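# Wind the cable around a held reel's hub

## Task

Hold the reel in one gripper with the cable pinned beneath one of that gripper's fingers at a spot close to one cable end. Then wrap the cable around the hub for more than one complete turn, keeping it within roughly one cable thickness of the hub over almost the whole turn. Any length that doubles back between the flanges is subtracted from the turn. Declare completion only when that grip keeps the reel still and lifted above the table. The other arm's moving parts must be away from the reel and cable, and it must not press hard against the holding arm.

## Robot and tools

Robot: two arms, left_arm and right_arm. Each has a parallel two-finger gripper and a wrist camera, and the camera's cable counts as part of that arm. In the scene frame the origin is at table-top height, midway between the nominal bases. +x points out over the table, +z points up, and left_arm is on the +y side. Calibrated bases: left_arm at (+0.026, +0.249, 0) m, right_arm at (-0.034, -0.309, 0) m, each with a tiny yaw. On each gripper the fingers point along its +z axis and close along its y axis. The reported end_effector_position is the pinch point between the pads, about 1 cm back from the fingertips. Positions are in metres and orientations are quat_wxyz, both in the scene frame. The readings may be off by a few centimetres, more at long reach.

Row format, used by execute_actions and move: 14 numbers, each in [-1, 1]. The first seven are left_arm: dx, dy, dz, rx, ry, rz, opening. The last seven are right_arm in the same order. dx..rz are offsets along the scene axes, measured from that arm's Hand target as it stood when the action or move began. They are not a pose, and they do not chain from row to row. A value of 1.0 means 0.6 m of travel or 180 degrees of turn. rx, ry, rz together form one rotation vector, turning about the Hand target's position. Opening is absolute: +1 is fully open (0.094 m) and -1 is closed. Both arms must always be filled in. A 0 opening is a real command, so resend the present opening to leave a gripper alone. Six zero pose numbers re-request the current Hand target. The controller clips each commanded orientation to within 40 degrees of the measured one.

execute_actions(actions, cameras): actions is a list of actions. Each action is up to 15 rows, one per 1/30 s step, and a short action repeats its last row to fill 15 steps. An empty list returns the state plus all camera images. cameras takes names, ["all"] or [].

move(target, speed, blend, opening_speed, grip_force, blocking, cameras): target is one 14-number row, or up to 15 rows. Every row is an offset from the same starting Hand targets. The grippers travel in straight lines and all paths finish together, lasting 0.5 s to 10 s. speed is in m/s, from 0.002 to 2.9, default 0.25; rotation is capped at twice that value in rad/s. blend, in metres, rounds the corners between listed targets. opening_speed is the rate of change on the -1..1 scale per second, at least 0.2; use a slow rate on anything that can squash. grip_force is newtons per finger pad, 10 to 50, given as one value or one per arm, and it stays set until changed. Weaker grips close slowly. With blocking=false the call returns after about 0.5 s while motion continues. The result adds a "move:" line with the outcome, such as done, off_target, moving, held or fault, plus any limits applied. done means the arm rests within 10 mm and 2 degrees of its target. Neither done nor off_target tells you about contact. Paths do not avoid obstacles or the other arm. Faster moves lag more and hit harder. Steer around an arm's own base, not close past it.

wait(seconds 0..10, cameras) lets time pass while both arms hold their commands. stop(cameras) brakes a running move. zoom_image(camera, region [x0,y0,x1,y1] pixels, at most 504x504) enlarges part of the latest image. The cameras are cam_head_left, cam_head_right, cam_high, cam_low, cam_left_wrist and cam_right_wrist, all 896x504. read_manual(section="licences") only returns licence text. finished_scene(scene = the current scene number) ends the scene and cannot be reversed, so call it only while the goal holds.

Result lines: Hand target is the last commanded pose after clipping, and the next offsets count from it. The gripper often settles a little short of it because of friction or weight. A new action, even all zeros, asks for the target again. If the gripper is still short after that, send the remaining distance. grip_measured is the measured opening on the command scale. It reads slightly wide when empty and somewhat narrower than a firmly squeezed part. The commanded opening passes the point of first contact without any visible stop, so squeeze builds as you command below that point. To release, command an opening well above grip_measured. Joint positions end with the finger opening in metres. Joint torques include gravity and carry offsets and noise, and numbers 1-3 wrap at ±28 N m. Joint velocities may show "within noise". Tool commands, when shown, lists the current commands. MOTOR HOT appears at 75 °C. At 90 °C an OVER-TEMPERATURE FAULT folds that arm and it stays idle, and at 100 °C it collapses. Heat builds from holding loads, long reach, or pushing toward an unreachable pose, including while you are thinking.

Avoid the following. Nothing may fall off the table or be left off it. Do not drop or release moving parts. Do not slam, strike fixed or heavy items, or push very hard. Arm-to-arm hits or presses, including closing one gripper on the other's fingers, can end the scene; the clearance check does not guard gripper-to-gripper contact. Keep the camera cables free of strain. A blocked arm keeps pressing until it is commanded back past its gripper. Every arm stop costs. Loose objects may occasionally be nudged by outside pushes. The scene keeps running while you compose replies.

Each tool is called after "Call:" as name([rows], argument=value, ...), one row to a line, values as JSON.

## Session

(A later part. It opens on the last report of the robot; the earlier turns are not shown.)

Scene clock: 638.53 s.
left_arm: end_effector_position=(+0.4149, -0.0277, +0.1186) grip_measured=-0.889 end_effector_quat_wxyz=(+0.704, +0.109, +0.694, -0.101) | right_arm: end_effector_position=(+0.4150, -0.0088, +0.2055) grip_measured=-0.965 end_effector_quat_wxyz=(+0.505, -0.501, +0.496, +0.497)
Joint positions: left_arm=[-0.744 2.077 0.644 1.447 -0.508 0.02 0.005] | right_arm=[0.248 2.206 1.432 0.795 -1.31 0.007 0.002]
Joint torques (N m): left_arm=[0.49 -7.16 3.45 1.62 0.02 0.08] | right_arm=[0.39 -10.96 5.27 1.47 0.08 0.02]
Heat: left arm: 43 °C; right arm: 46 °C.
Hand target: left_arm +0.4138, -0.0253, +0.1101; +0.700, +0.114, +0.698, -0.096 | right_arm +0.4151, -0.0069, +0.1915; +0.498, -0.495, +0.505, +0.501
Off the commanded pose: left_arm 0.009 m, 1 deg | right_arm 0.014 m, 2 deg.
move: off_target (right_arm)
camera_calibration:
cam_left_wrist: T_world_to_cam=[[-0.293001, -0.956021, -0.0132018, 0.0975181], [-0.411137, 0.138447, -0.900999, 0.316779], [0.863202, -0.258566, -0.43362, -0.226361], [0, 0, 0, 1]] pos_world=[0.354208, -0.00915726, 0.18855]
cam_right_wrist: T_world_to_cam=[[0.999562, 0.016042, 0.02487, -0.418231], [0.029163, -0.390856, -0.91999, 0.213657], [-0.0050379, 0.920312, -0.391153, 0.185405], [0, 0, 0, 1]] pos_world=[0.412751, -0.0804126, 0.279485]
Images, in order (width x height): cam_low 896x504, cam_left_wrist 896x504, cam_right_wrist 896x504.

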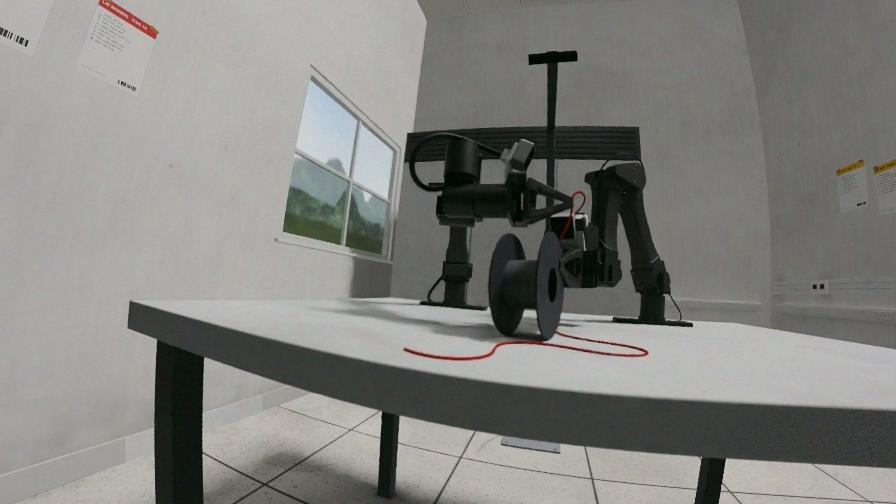

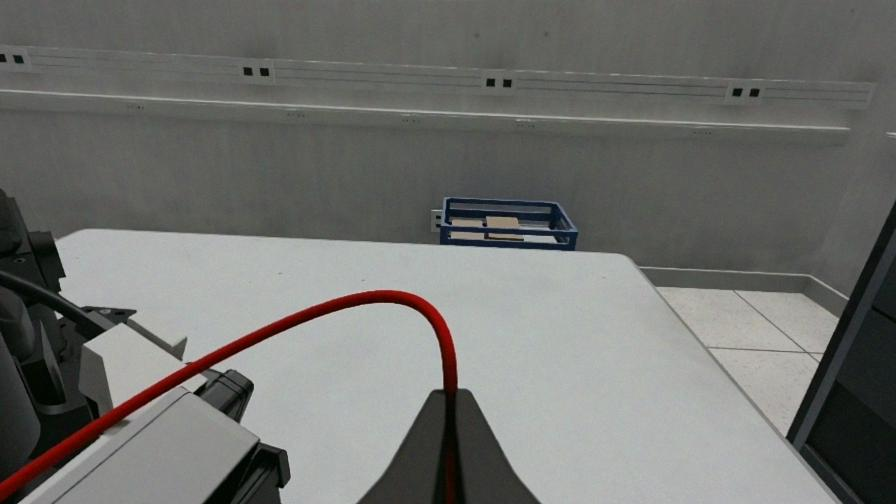

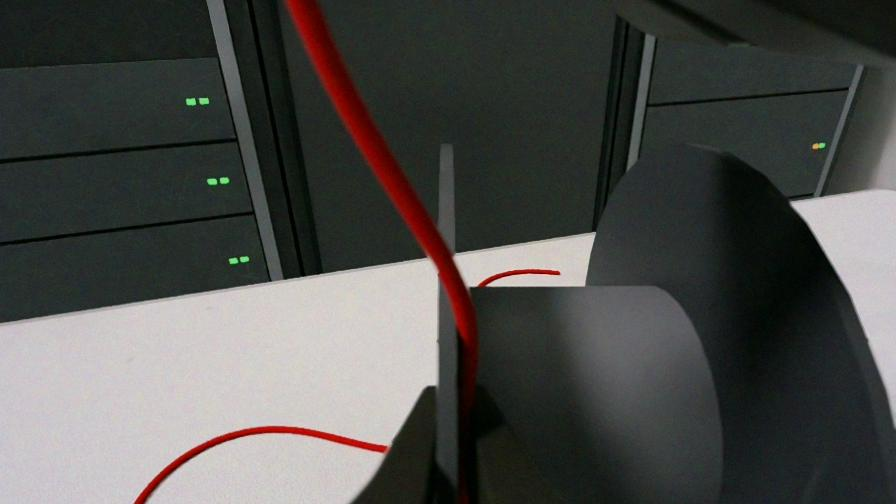

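Call:
execute_actions(actions=[], cameras=["cam_head_left","cam_head_right","cam_left_wrist","cam_right_wrist","cam_low"])

Scene clock: 668.87 s.
left_arm: end_effector_position=(+0.4149, -0.0277, +0.1186) grip_measured=-0.889 end_effector_quat_wxyz=(+0.704, +0.109, +0.694, -0.101) | right_arm: end_effector_position=(+0.4150, -0.0088, +0.2055) grip_measured=-0.965 end_effector_quat_wxyz=(+0.505, -0.501, +0.496, +0.497)
Joint positions: left_arm=[-0.744 2.077 0.644 1.447 -0.508 0.02 0.005] | right_arm=[0.248 2.206 1.432 0.795 -1.31 0.007 0.002]
Joint velocities: within noise
Joint torques (N m): left_arm=[0.25 -7.23 3.71 1.55 -0.01 0.05] | right_arm=[0.4 -10.97 5.26 1.47 0.08 0.01]
Heat: left arm: 44 °C; right arm: 47 °C.
Hand target: left_arm +0.4138, -0.0253, +0.1101; +0.700, +0.114, +0.698, -0.096 | right_arm +0.4151, -0.0069, +0.1915; +0.498, -0.495, +0.505, +0.501
Tool commands: left_gripper/opening=-1.0 right_gripper/opening=-1.0
Off the commanded pose: left_arm 0.009 m, 1 deg | right_arm 0.014 m, 2 deg.
camera_calibration:
cam_left_wrist: T_world_to_cam=[[-0.293001, -0.956021, -0.0132018, 0.0975181], [-0.411137, 0.138447, -0.900999, 0.316779], [0.863202, -0.258566, -0.43362, -0.226361], [0, 0, 0, 1]] pos_world=[0.354208, -0.00915726, 0.18855]
cam_right_wrist: T_world_to_cam=[[0.999562, 0.016042, 0.02487, -0.418231], [0.029163, -0.390856, -0.91999, 0.213657], [-0.0050379, 0.920312, -0.391153, 0.185405], [0, 0, 0, 1]] pos_world=[0.412751, -0.0804126, 0.279485]
Images, in order (width x height): cam_head_left 896x504, cam_head_right 896x504, cam_low 896x504, cam_left_wrist 896x504, cam_right_wrist 896x504.

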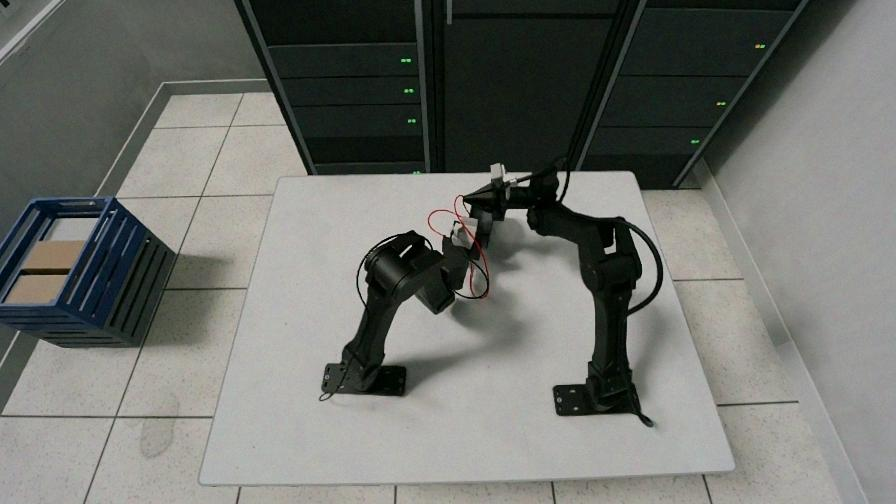

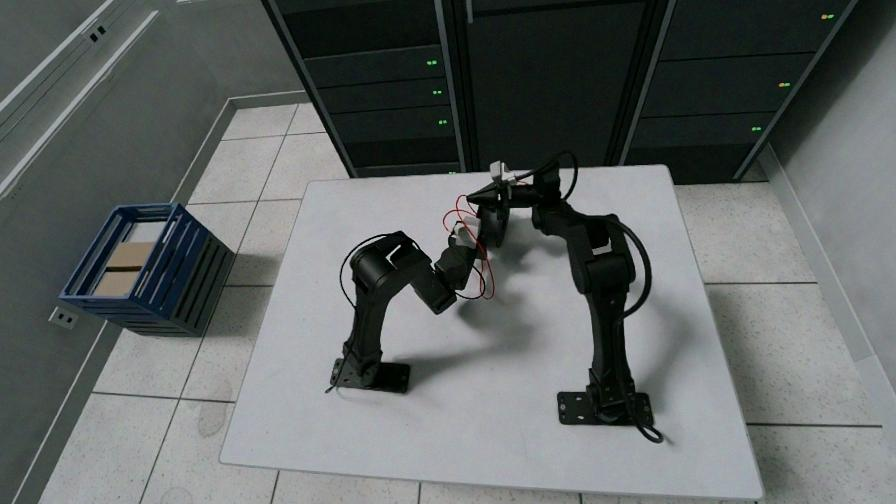

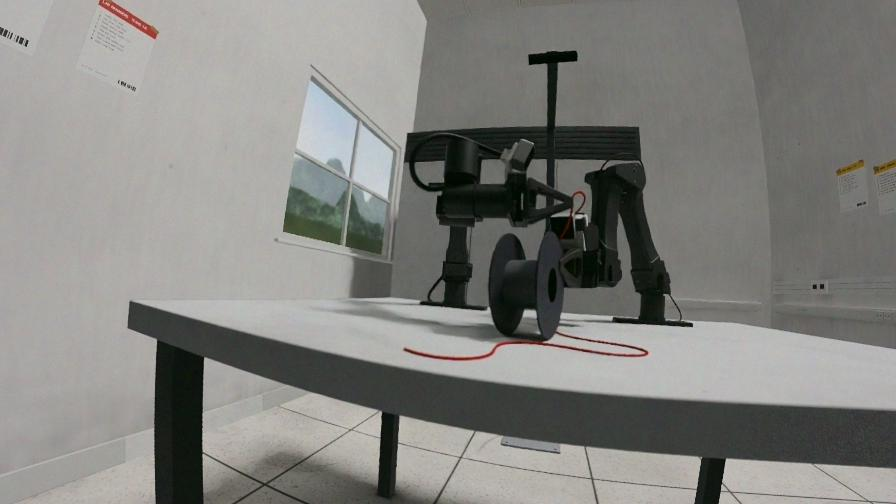

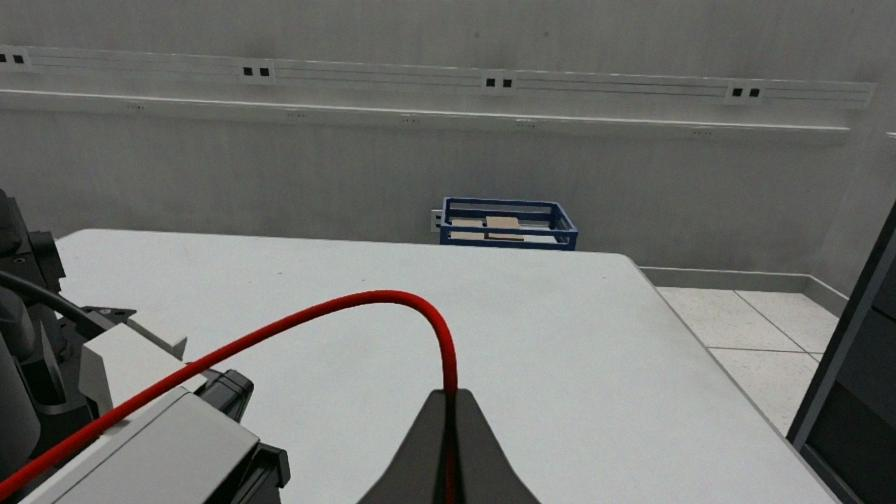

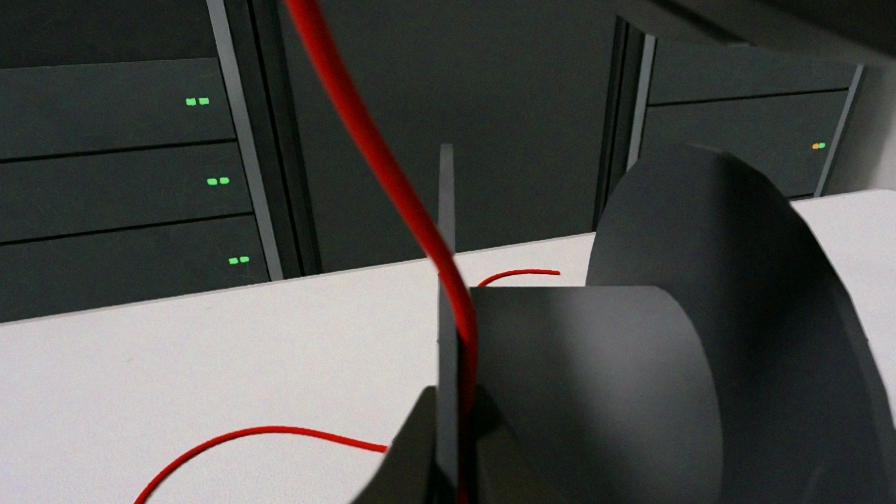

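Call:
move([
  [0,0,0,0,0,0,-1, 0,0,0.01,0,0,0,0.1],
  [0,0,0,0,0,0,-1, 0,-0.2,0.01,0,0,0,0.1],
  [0,0,0,0,0,0,-1, 0,-0.3,0.1,0,0,0,0.1],
], speed=0.15, blend=[0,0.02,0], cameras=["cam_left_wrist","cam_right_wrist","cam_low","cam_head_right"])

Scene clock: 676.83 s.
left_arm: end_effector_position=(+0.4149, -0.0277, +0.1186) grip_measured=-0.890 end_effector_quat_wxyz=(+0.704, +0.109, +0.694, -0.101) | right_arm: end_effector_position=(+0.4212, -0.1879, +0.2445) grip_measured=+0.098 end_effector_quat_wxyz=(+0.532, -0.452, +0.543, +0.467)
Joint positions: left_arm=[-0.744 2.077 0.644 1.447 -0.508 0.02 0.005] | right_arm=[-0.146 2.029 1.311 0.786 -1.55 0.096 0.052]
Joint torques (N m): left_arm=[0.47 -7.25 3.66 1.59 0 0.09] | right_arm=[0.16 -13.64 5.24 1.23 0 -0.01]
Heat: left arm: 44 °C; right arm: 47 °C.
Hand target: left_arm +0.4138, -0.0253, +0.1101; +0.700, +0.114, +0.698, -0.096 | right_arm +0.4151, -0.1869, +0.2516; +0.498, -0.495, +0.505, +0.501
Off the commanded pose: left_arm 0.009 m, 1 deg | right_arm 0.009 m, 9 deg.
joint sent to its limit (right arm) — joint 5 (wrist yaw), lower limit. The joint targets are off in orientation, not in position.
move: off_target (right_arm)
camera_calibration:
cam_left_wrist: T_world_to_cam=[[-0.293001, -0.956021, -0.0132018, 0.0975181], [-0.411137, 0.138447, -0.900999, 0.316779], [0.863202, -0.258566, -0.43362, -0.226361], [0, 0, 0, 1]] pos_world=[0.354208, -0.00915726, 0.18855]
cam_right_wrist: T_world_to_cam=[[0.990429, -0.137043, -0.0163931, -0.437415], [-0.0689822, -0.388637, -0.918805, 0.220812], [0.119545, 0.911142, -0.394371, 0.312023], [0, 0, 0, 1]] pos_world=[0.41116, -0.258427, 0.318766]
Images, in order (width x height): cam_head_right 896x504, cam_low 896x504, cam_left_wrist 896x504, cam_right_wrist 896x504.

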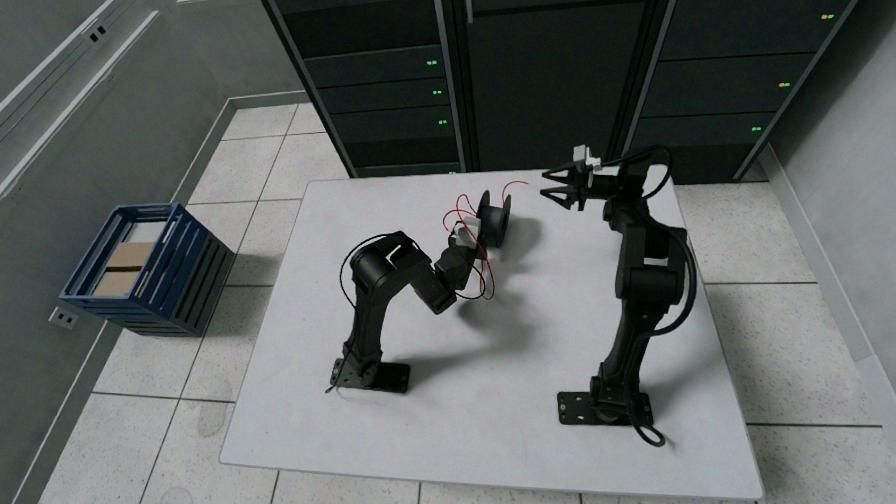

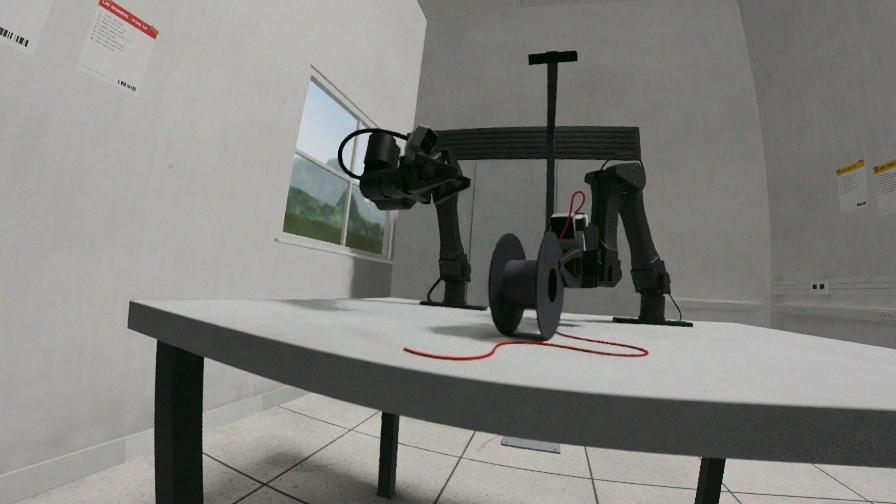

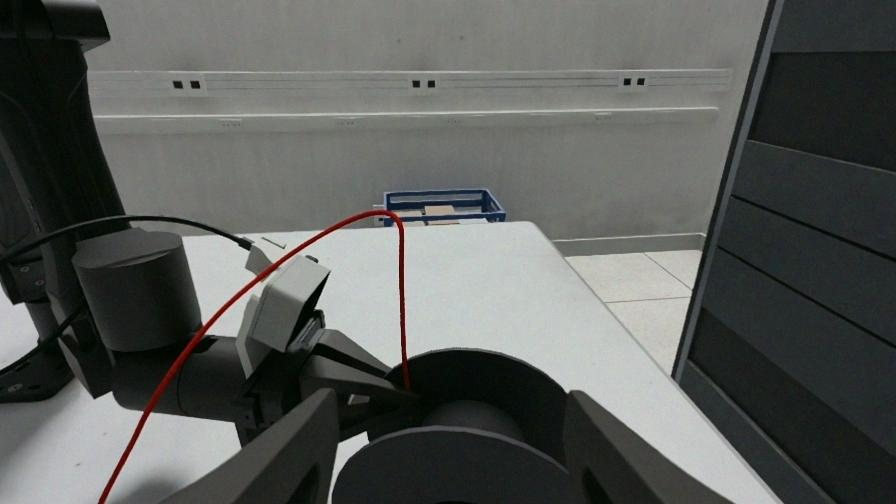

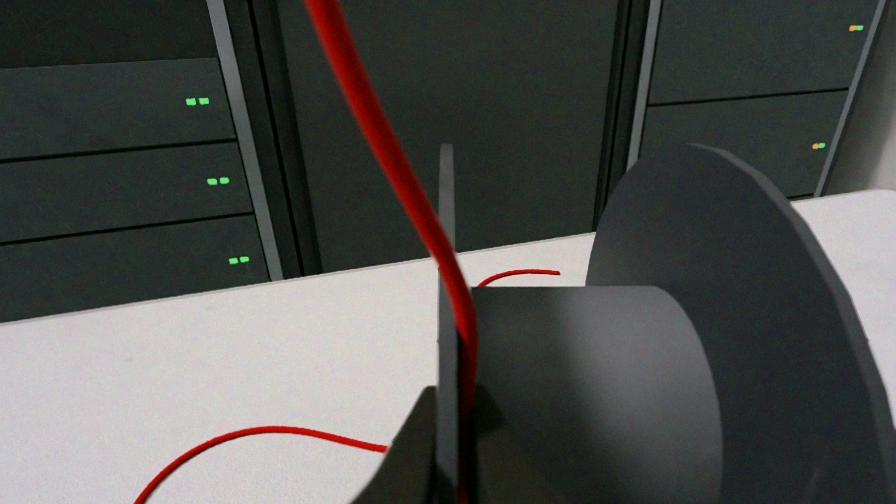

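Call:
move([
  [0,0,0.15,0,0,0,-1, -0.142,-0.105,0,0,0,-0.083,0.1],
  [0,0,0.36,0,0,0,-1, -0.142,-0.105,0,0,0,-0.083,0.1],
], speed=0.12, blend=[0.02,0], cameras=["cam_left_wrist","cam_right_wrist","cam_low","cam_head_right","cam_head_left"])

Scene clock: 711.27 s.
left_arm: end_effector_position=(+0.4134, -0.0262, +0.2906) grip_measured=-0.890 end_effector_quat_wxyz=(+0.674, +0.134, +0.722, -0.076) | right_arm: end_effector_position=(+0.3351, -0.2493, +0.2473) grip_measured=+0.098 end_effector_quat_wxyz=(+0.575, -0.389, +0.590, +0.412)
Joint positions: left_arm=[-0.744 1.486 0.963 0.432 -0.508 0.026 0.005] | right_arm=[-0.357 1.65 0.839 0.836 -1.552 0.065 0.052]
Joint torques (N m): left_arm=[0.4 -9.25 12.01 1.76 -0.02 0.03] | right_arm=[-0.39 -9.61 5 1.33 0 -0.06]
Heat: left arm: 45 °C; right arm: 44 °C.
Hand target: left_arm +0.4137, -0.0254, +0.3261; +0.700, +0.114, +0.698, -0.096 | right_arm +0.3299, -0.2498, +0.2515; +0.559, -0.425, +0.566, +0.433
Off the commanded pose: left_arm 0.036 m, 5 deg | right_arm 0.007 m, 6 deg.
joint sent to its limit (right arm) — joint 5 (wrist yaw), lower limit. The joint targets are off in orientation, not in position.
move: off_target (left_arm, right_arm)
camera_calibration:
cam_left_wrist: T_world_to_cam=[[-0.296541, -0.952419, -0.0704347, 0.118931], [-0.473833, 0.210762, -0.855021, 0.48541], [0.829184, -0.220175, -0.513787, -0.111685], [0, 0, 0, 1]] pos_world=[0.357878, -0.0136244, 0.36603]
cam_right_wrist: T_world_to_cam=[[0.94015, -0.339556, -0.028618, -0.391153], [-0.158932, -0.362651, -0.918273, 0.230132], [0.301427, 0.867863, -0.394913, 0.307809], [0, 0, 0, 1]] pos_world=[0.311536, -0.316496, 0.321688]
Images, in order (width x height): cam_head_left 896x504, cam_head_right 896x504, cam_low 896x504, cam_left_wrist 896x504, cam_right_wrist 896x504.

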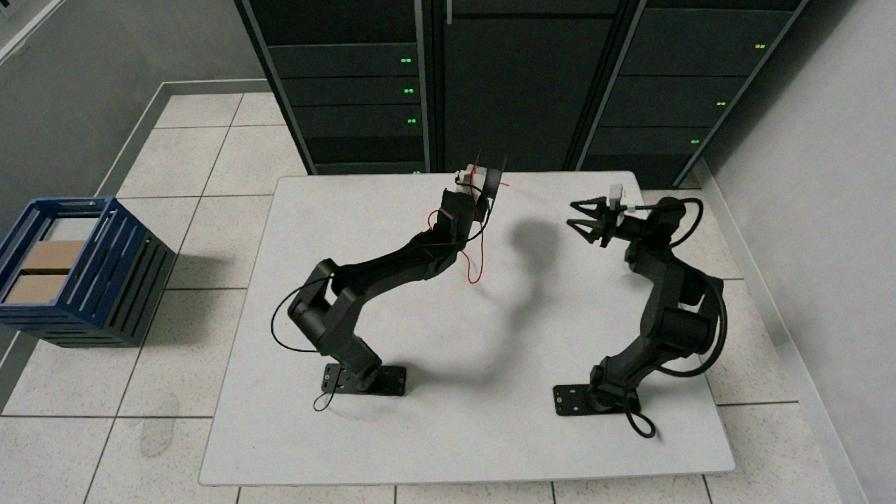

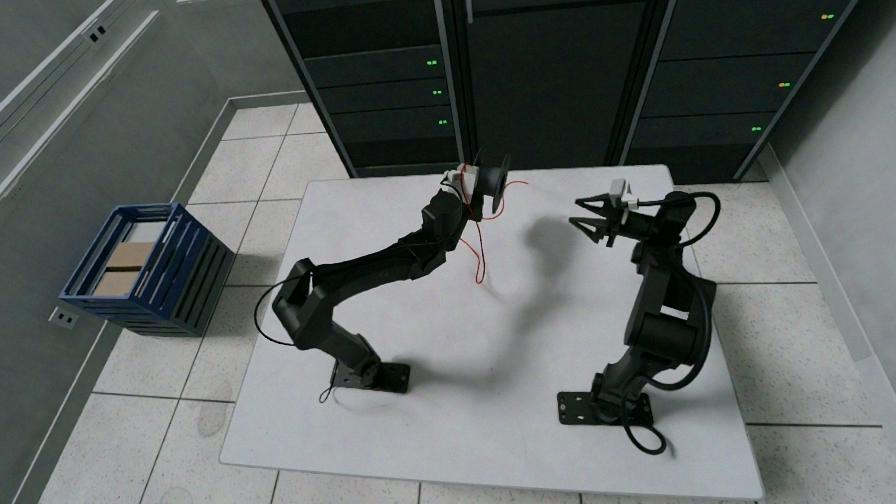

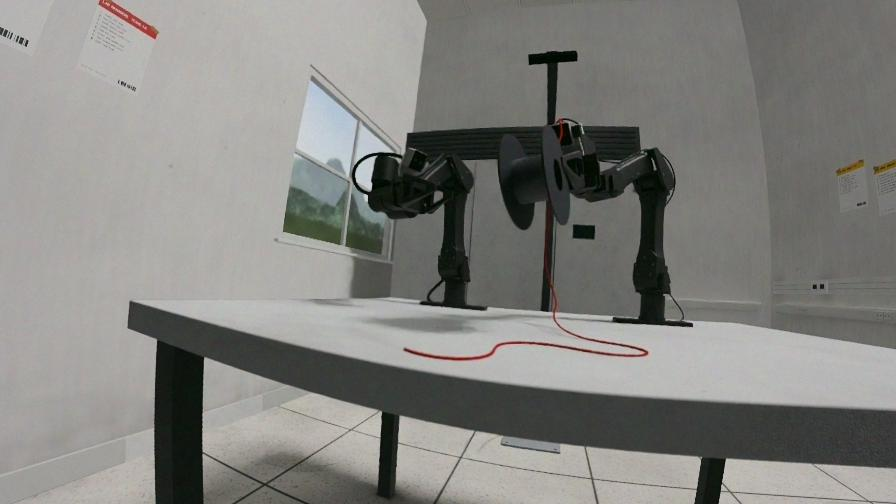

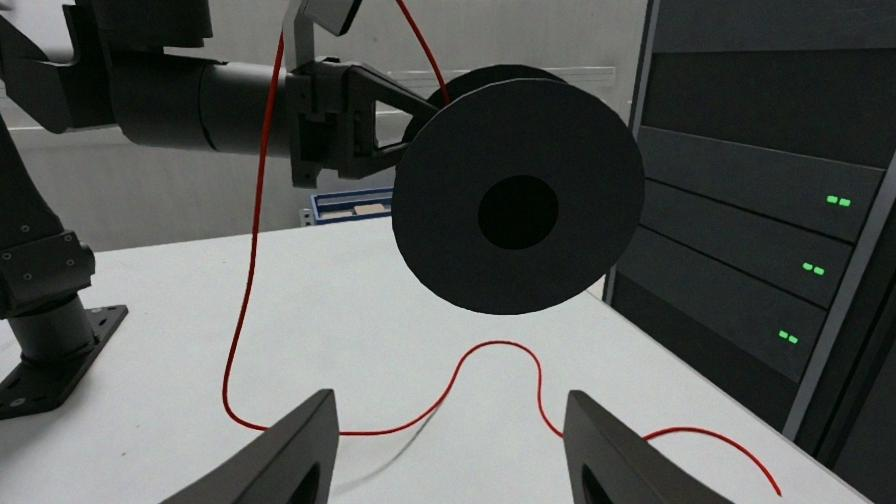

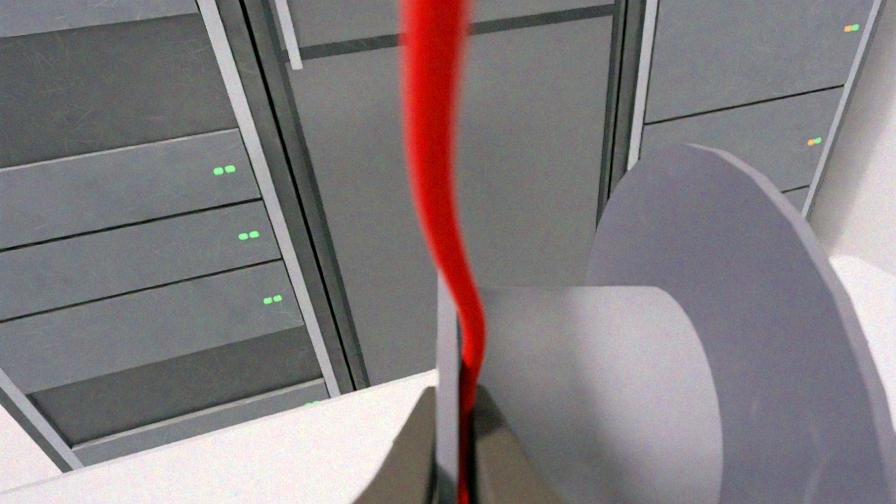

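Call:
move(target=[-0.021,0.05,0.1,0,0,-0.183,-1, 0.05,0,0,0,0,-0.194,0.1], speed=0.15, cameras=["cam_left_wrist","cam_right_wrist","cam_low","cam_head_right","cam_head_left"])

Scene clock: 808.07 s.
left_arm: end_effector_position=(+0.4022, +0.0044, +0.3541) grip_measured=-0.890 end_effector_quat_wxyz=(+0.616, +0.305, +0.665, -0.290) | right_arm: end_effector_position=(+0.3640, -0.2517, +0.2499) grip_measured=+0.098 end_effector_quat_wxyz=(+0.660, -0.233, +0.669, +0.251)
Joint positions: left_arm=[-0.333 1.338 1.087 0.17 0.474 0.027 0.005] | right_arm=[-0.237 1.415 0.64 0.77 -0.926 0.025 0.052]
Joint torques (N m): left_arm=[0.36 -6.38 12.9 1.74 0.07 0.01] | right_arm=[0.49 -7.6 5.48 1.64 0.06 -0.11]
Heat: left arm: 46 °C; right arm: 44 °C.
Hand target: left_arm +0.4011, +0.0046, +0.3860; +0.644, +0.308, +0.637, -0.291 | right_arm +0.3599, -0.2499, +0.2515; +0.663, -0.236, +0.667, +0.245
Off the commanded pose: left_arm 0.032 m, 5 deg | right_arm 0.005 m, 1 deg.
move: off_target (left_arm)
camera_calibration:
cam_left_wrist: T_world_to_cam=[[-0.763835, -0.645338, 0.00971964, 0.307503], [-0.334594, 0.383065, -0.860992, 0.473267], [0.551908, -0.660908, -0.508525, 0.0486615], [0, 0, 0, 1]] pos_world=[0.366377, 0.0493122, 0.429236]
cam_right_wrist: T_world_to_cam=[[0.657381, -0.75334, -0.0181609, -0.422882], [-0.311185, -0.24944, -0.91703, 0.31987], [0.686305, 0.608489, -0.398405, 0.097736], [0, 0, 0, 1]] pos_world=[0.310457, -0.298257, 0.324589]
Images, in order (width x height): cam_head_left 896x504, cam_head_right 896x504, cam_low 896x504, cam_left_wrist 896x504, cam_right_wrist 896x504.

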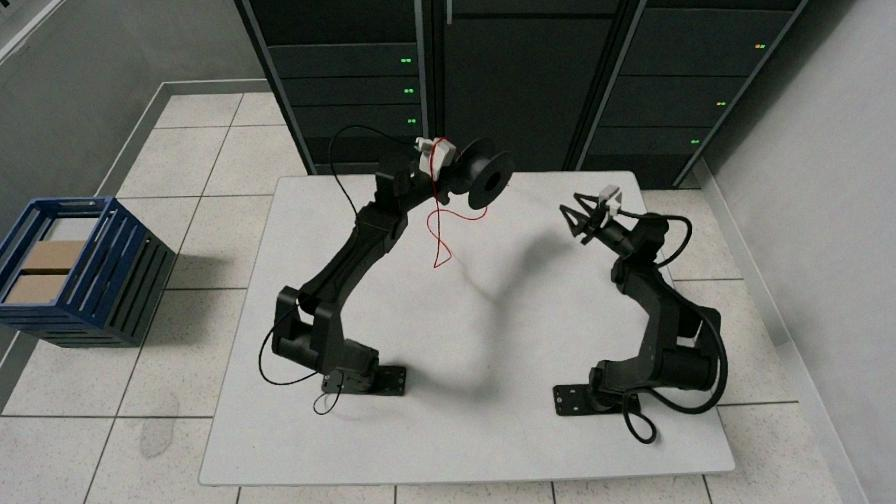

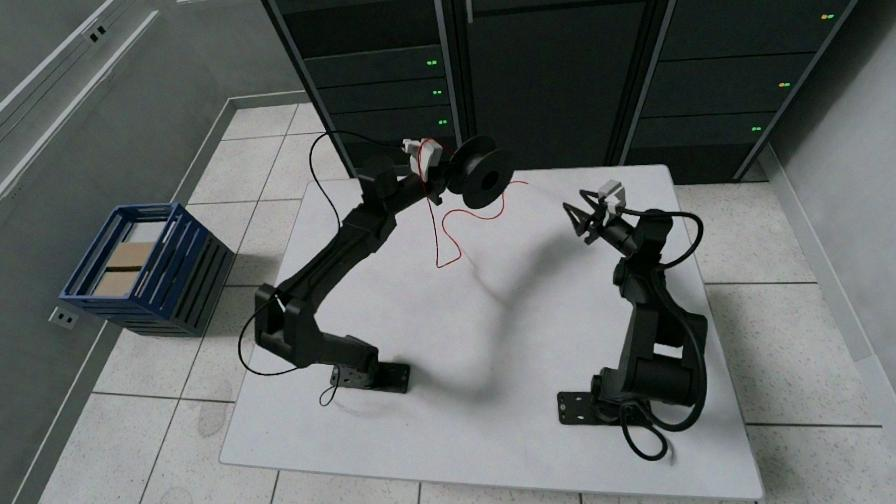

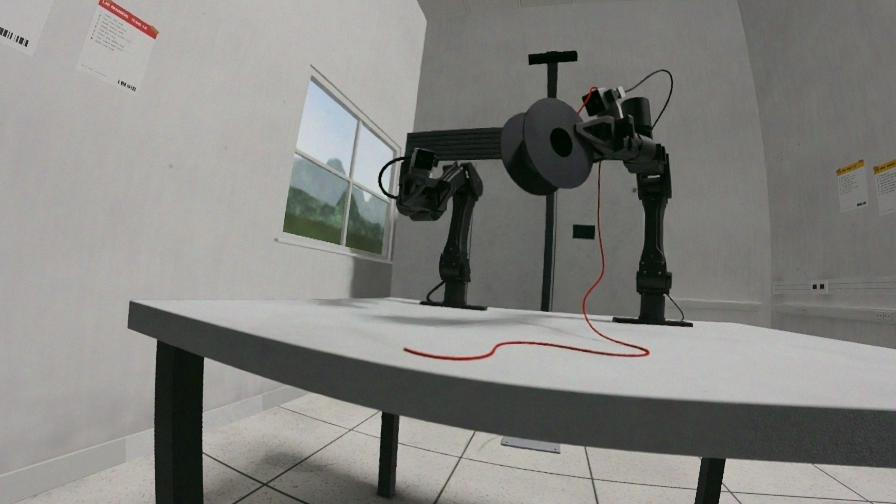

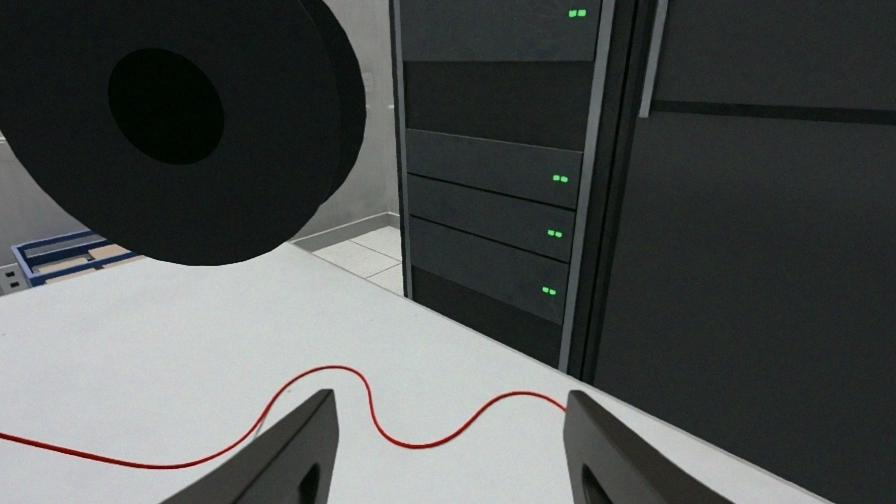

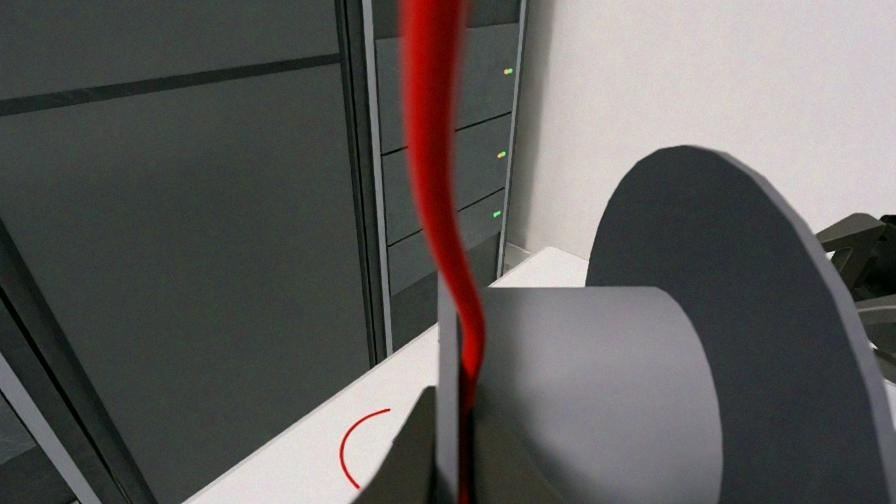

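Call:
move([
  [0,0,0,0,0,0,-1, -0.08,0.05,0.02,0,0,0.12,0.4],
  [0,0,0,0,0,0,-1, -0.1515,0.27,0.03,0,0,0.194,0.4],
], speed=0.15, blend=[0.03,0], cameras=["cam_left_wrist","cam_right_wrist","cam_head_right"])

Scene clock: 846.70 s.
left_arm: end_effector_position=(+0.4021, +0.0044, +0.3541) grip_measured=-0.890 end_effector_quat_wxyz=(+0.616, +0.305, +0.665, -0.290) | right_arm: end_effector_position=(+0.2663, -0.0886, +0.2562) grip_measured=+0.398 end_effector_quat_wxyz=(+0.544, -0.418, +0.577, +0.443)
Joint positions: left_arm=[-0.333 1.338 1.087 0.17 0.475 0.027 0.005] | right_arm=[0.165 1.354 0.64 0.678 -1.135 0.025 0.066]
Joint torques (N m): left_arm=[0.4 -6.57 12.88 1.76 0.02 0.03] | right_arm=[0.21 -6.08 8.62 1.48 0.04 -0.11]
Heat: left arm: 48 °C; right arm: 45 °C.
Hand target: left_arm +0.4011, +0.0046, +0.3860; +0.644, +0.308, +0.637, -0.291 | right_arm +0.2690, -0.0879, +0.2696; +0.559, -0.425, +0.565, +0.433
Off the commanded pose: left_arm 0.032 m, 5 deg | right_arm 0.014 m, 3 deg.
move: off_target (left_arm, right_arm)
camera_calibration:
cam_left_wrist: T_world_to_cam=[[-0.764141, -0.644976, 0.00974393, 0.307521], [-0.334419, 0.383198, -0.861001, 0.473238], [0.551591, -0.661185, -0.508509, 0.0487185], [0, 0, 0, 1]] pos_world=[0.366377, 0.0492118, 0.429236]
cam_right_wrist: T_world_to_cam=[[0.96969, -0.239935, -0.0461821, -0.266247], [-0.139105, -0.386715, -0.911648, 0.276533], [0.200877, 0.89044, -0.408369, 0.22474], [0, 0, 0, 1]] pos_world=[0.251499, -0.15706, 0.331582]
Images, in order (width x height): cam_head_right 896x504, cam_left_wrist 896x504, cam_right_wrist 896x504.

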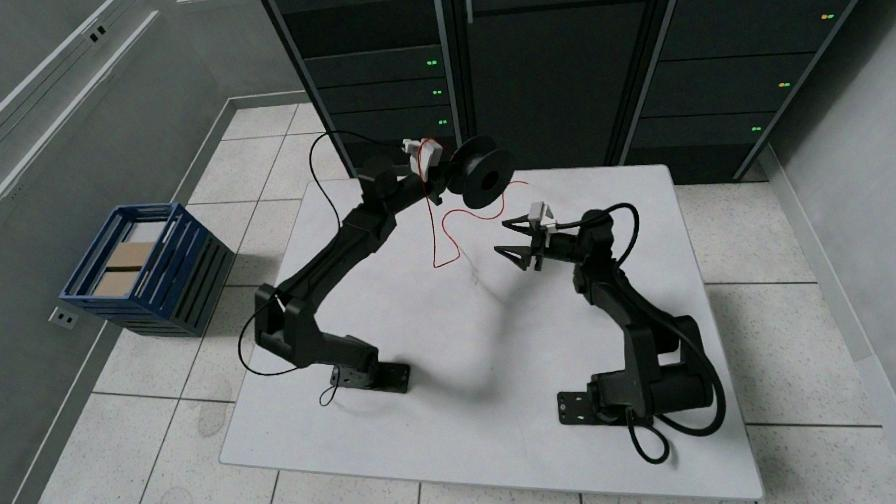

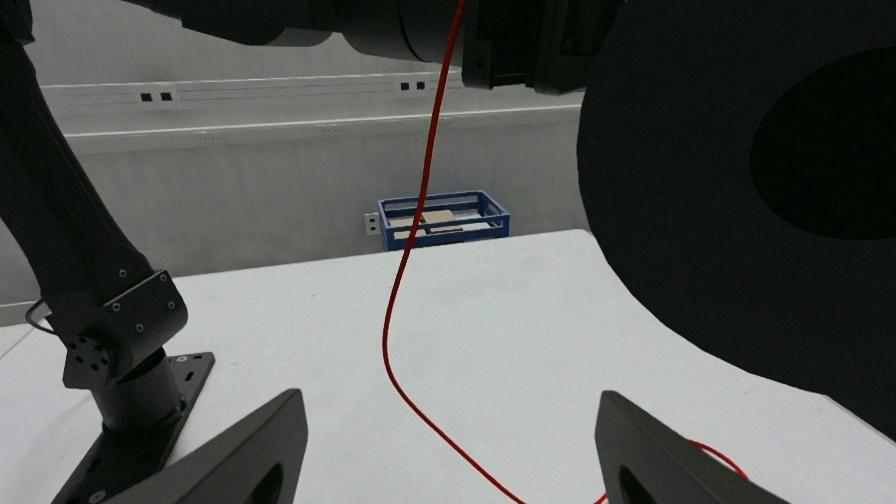

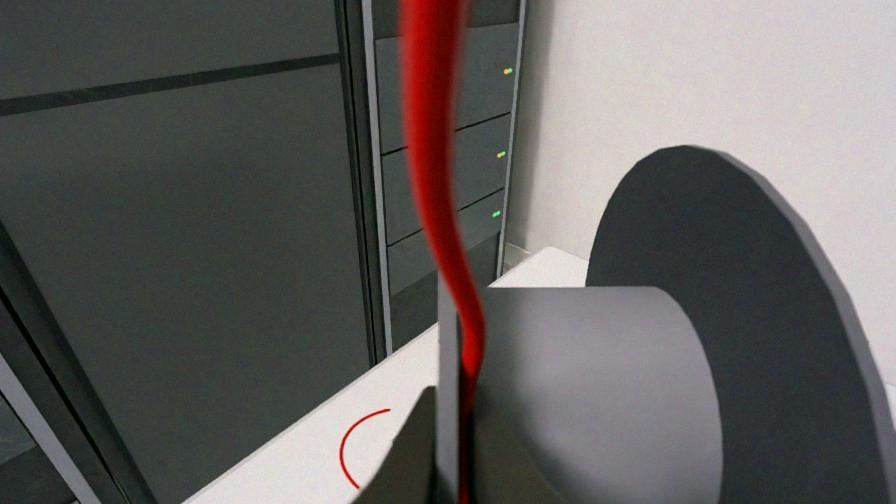

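Call:
zoom_image(camera="cam_left_wrist", region=[360, 60, 500, 240])

Scaled by 2.800 from the camera's 896x504 image, which has a finer 1280x720 frame.

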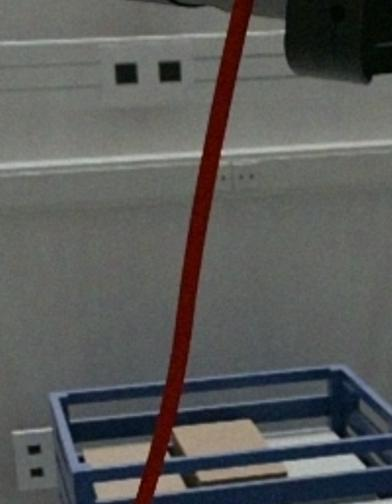

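Call:
move([
  [0,0,0,0,0,0,-1, -0.0475,0.0127,-0.035,0,0,0,0.6],
  [0,0,0,0,0,0,-1, 0.006,0.214,-0.038,0,0,0,0.6],
], speed=0.12, blend=[0.01,0], cameras=["cam_left_wrist","cam_right_wrist","cam_head_right"])

Scene clock: 883.90 s.
left_arm: end_effector_position=(+0.4021, +0.0044, +0.3541) grip_measured=-0.890 end_effector_quat_wxyz=(+0.616, +0.305, +0.665, -0.290) | right_arm: end_effector_position=(+0.2664, +0.0365, +0.2359) grip_measured=+0.598 end_effector_quat_wxyz=(+0.544, -0.424, +0.577, +0.438)
Joint positions: left_arm=[-0.333 1.338 1.087 0.17 0.475 0.027 0.005] | right_arm=[0.579 1.593 0.766 0.793 -0.721 0.022 0.075]
Joint torques (N m): left_arm=[0.4 -6.27 12.96 1.75 0.04 0.03] | right_arm=[0.24 -6.22 8.87 1.95 0.08 -0.08]
Heat: left arm: 49 °C; right arm: 45 °C.
Hand target: left_arm +0.4011, +0.0046, +0.3860; +0.644, +0.308, +0.637, -0.291 | right_arm +0.2726, +0.0406, +0.2468; +0.559, -0.425, +0.565, +0.433
Off the commanded pose: left_arm 0.032 m, 5 deg | right_arm 0.013 m, 2 deg.
move: off_target (left_arm, right_arm)
camera_calibration:
cam_left_wrist: T_world_to_cam=[[-0.764141, -0.644976, 0.00974393, 0.307521], [-0.334419, 0.383198, -0.861001, 0.473238], [0.551591, -0.661185, -0.508509, 0.0487185], [0, 0, 0, 1]] pos_world=[0.366377, 0.0492118, 0.429236]
cam_right_wrist: T_world_to_cam=[[0.970311, -0.239466, -0.0339386, -0.240273], [-0.130262, -0.399195, -0.907566, 0.303466], [0.203783, 0.885042, -0.418537, 0.106926], [0, 0, 0, 1]] pos_world=[0.25088, -0.0310287, 0.312013]
Images, in order (width x height): cam_head_right 896x504, cam_left_wrist 896x504, cam_right_wrist 896x504.

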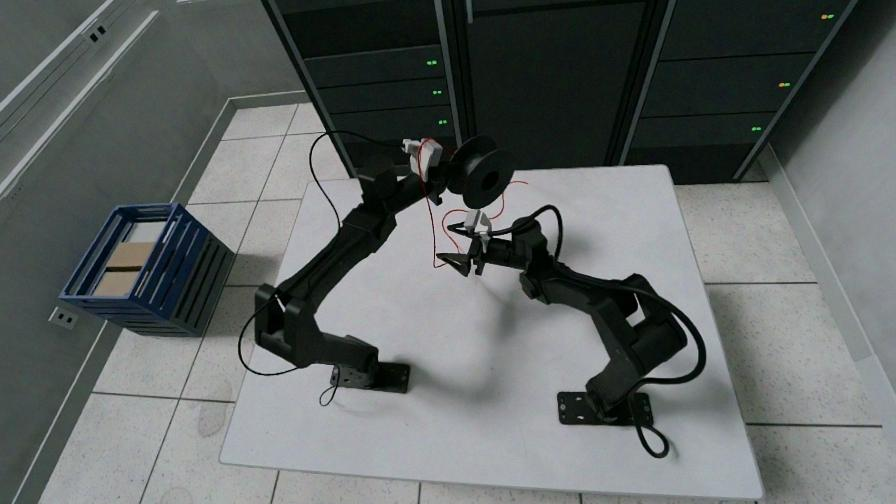

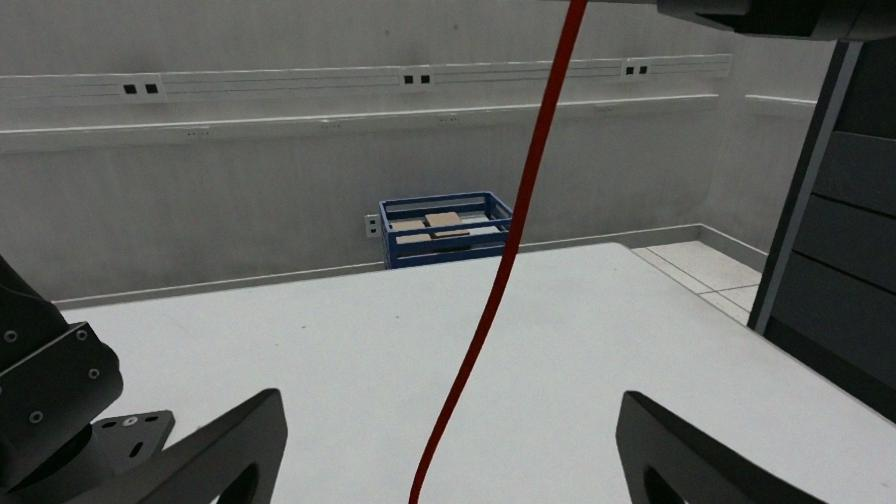

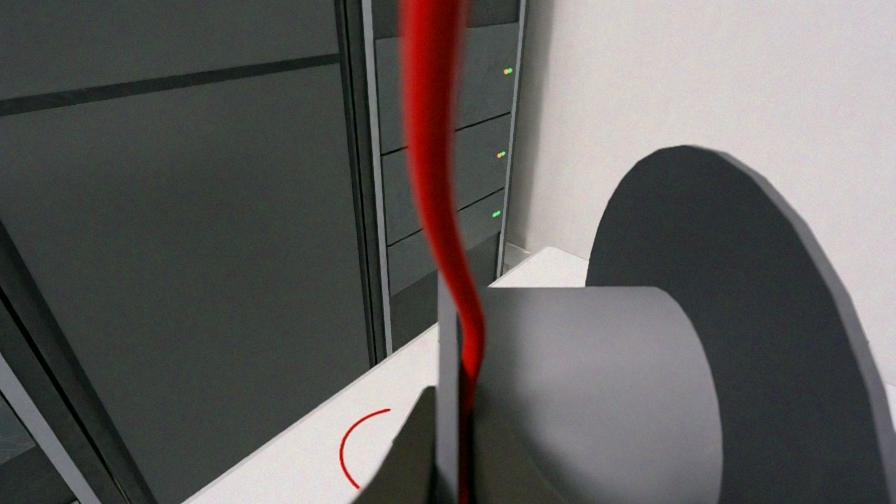

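Call:
zoom_image(camera="cam_left_wrist", region=[380, 280, 560, 500])

Scaled by 2.291 from the camera's 896x504 image, which has a finer 1280x720 frame.

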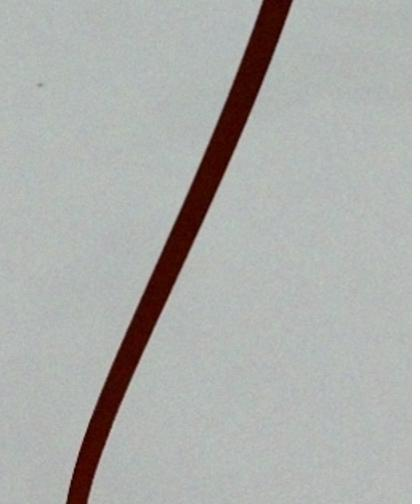

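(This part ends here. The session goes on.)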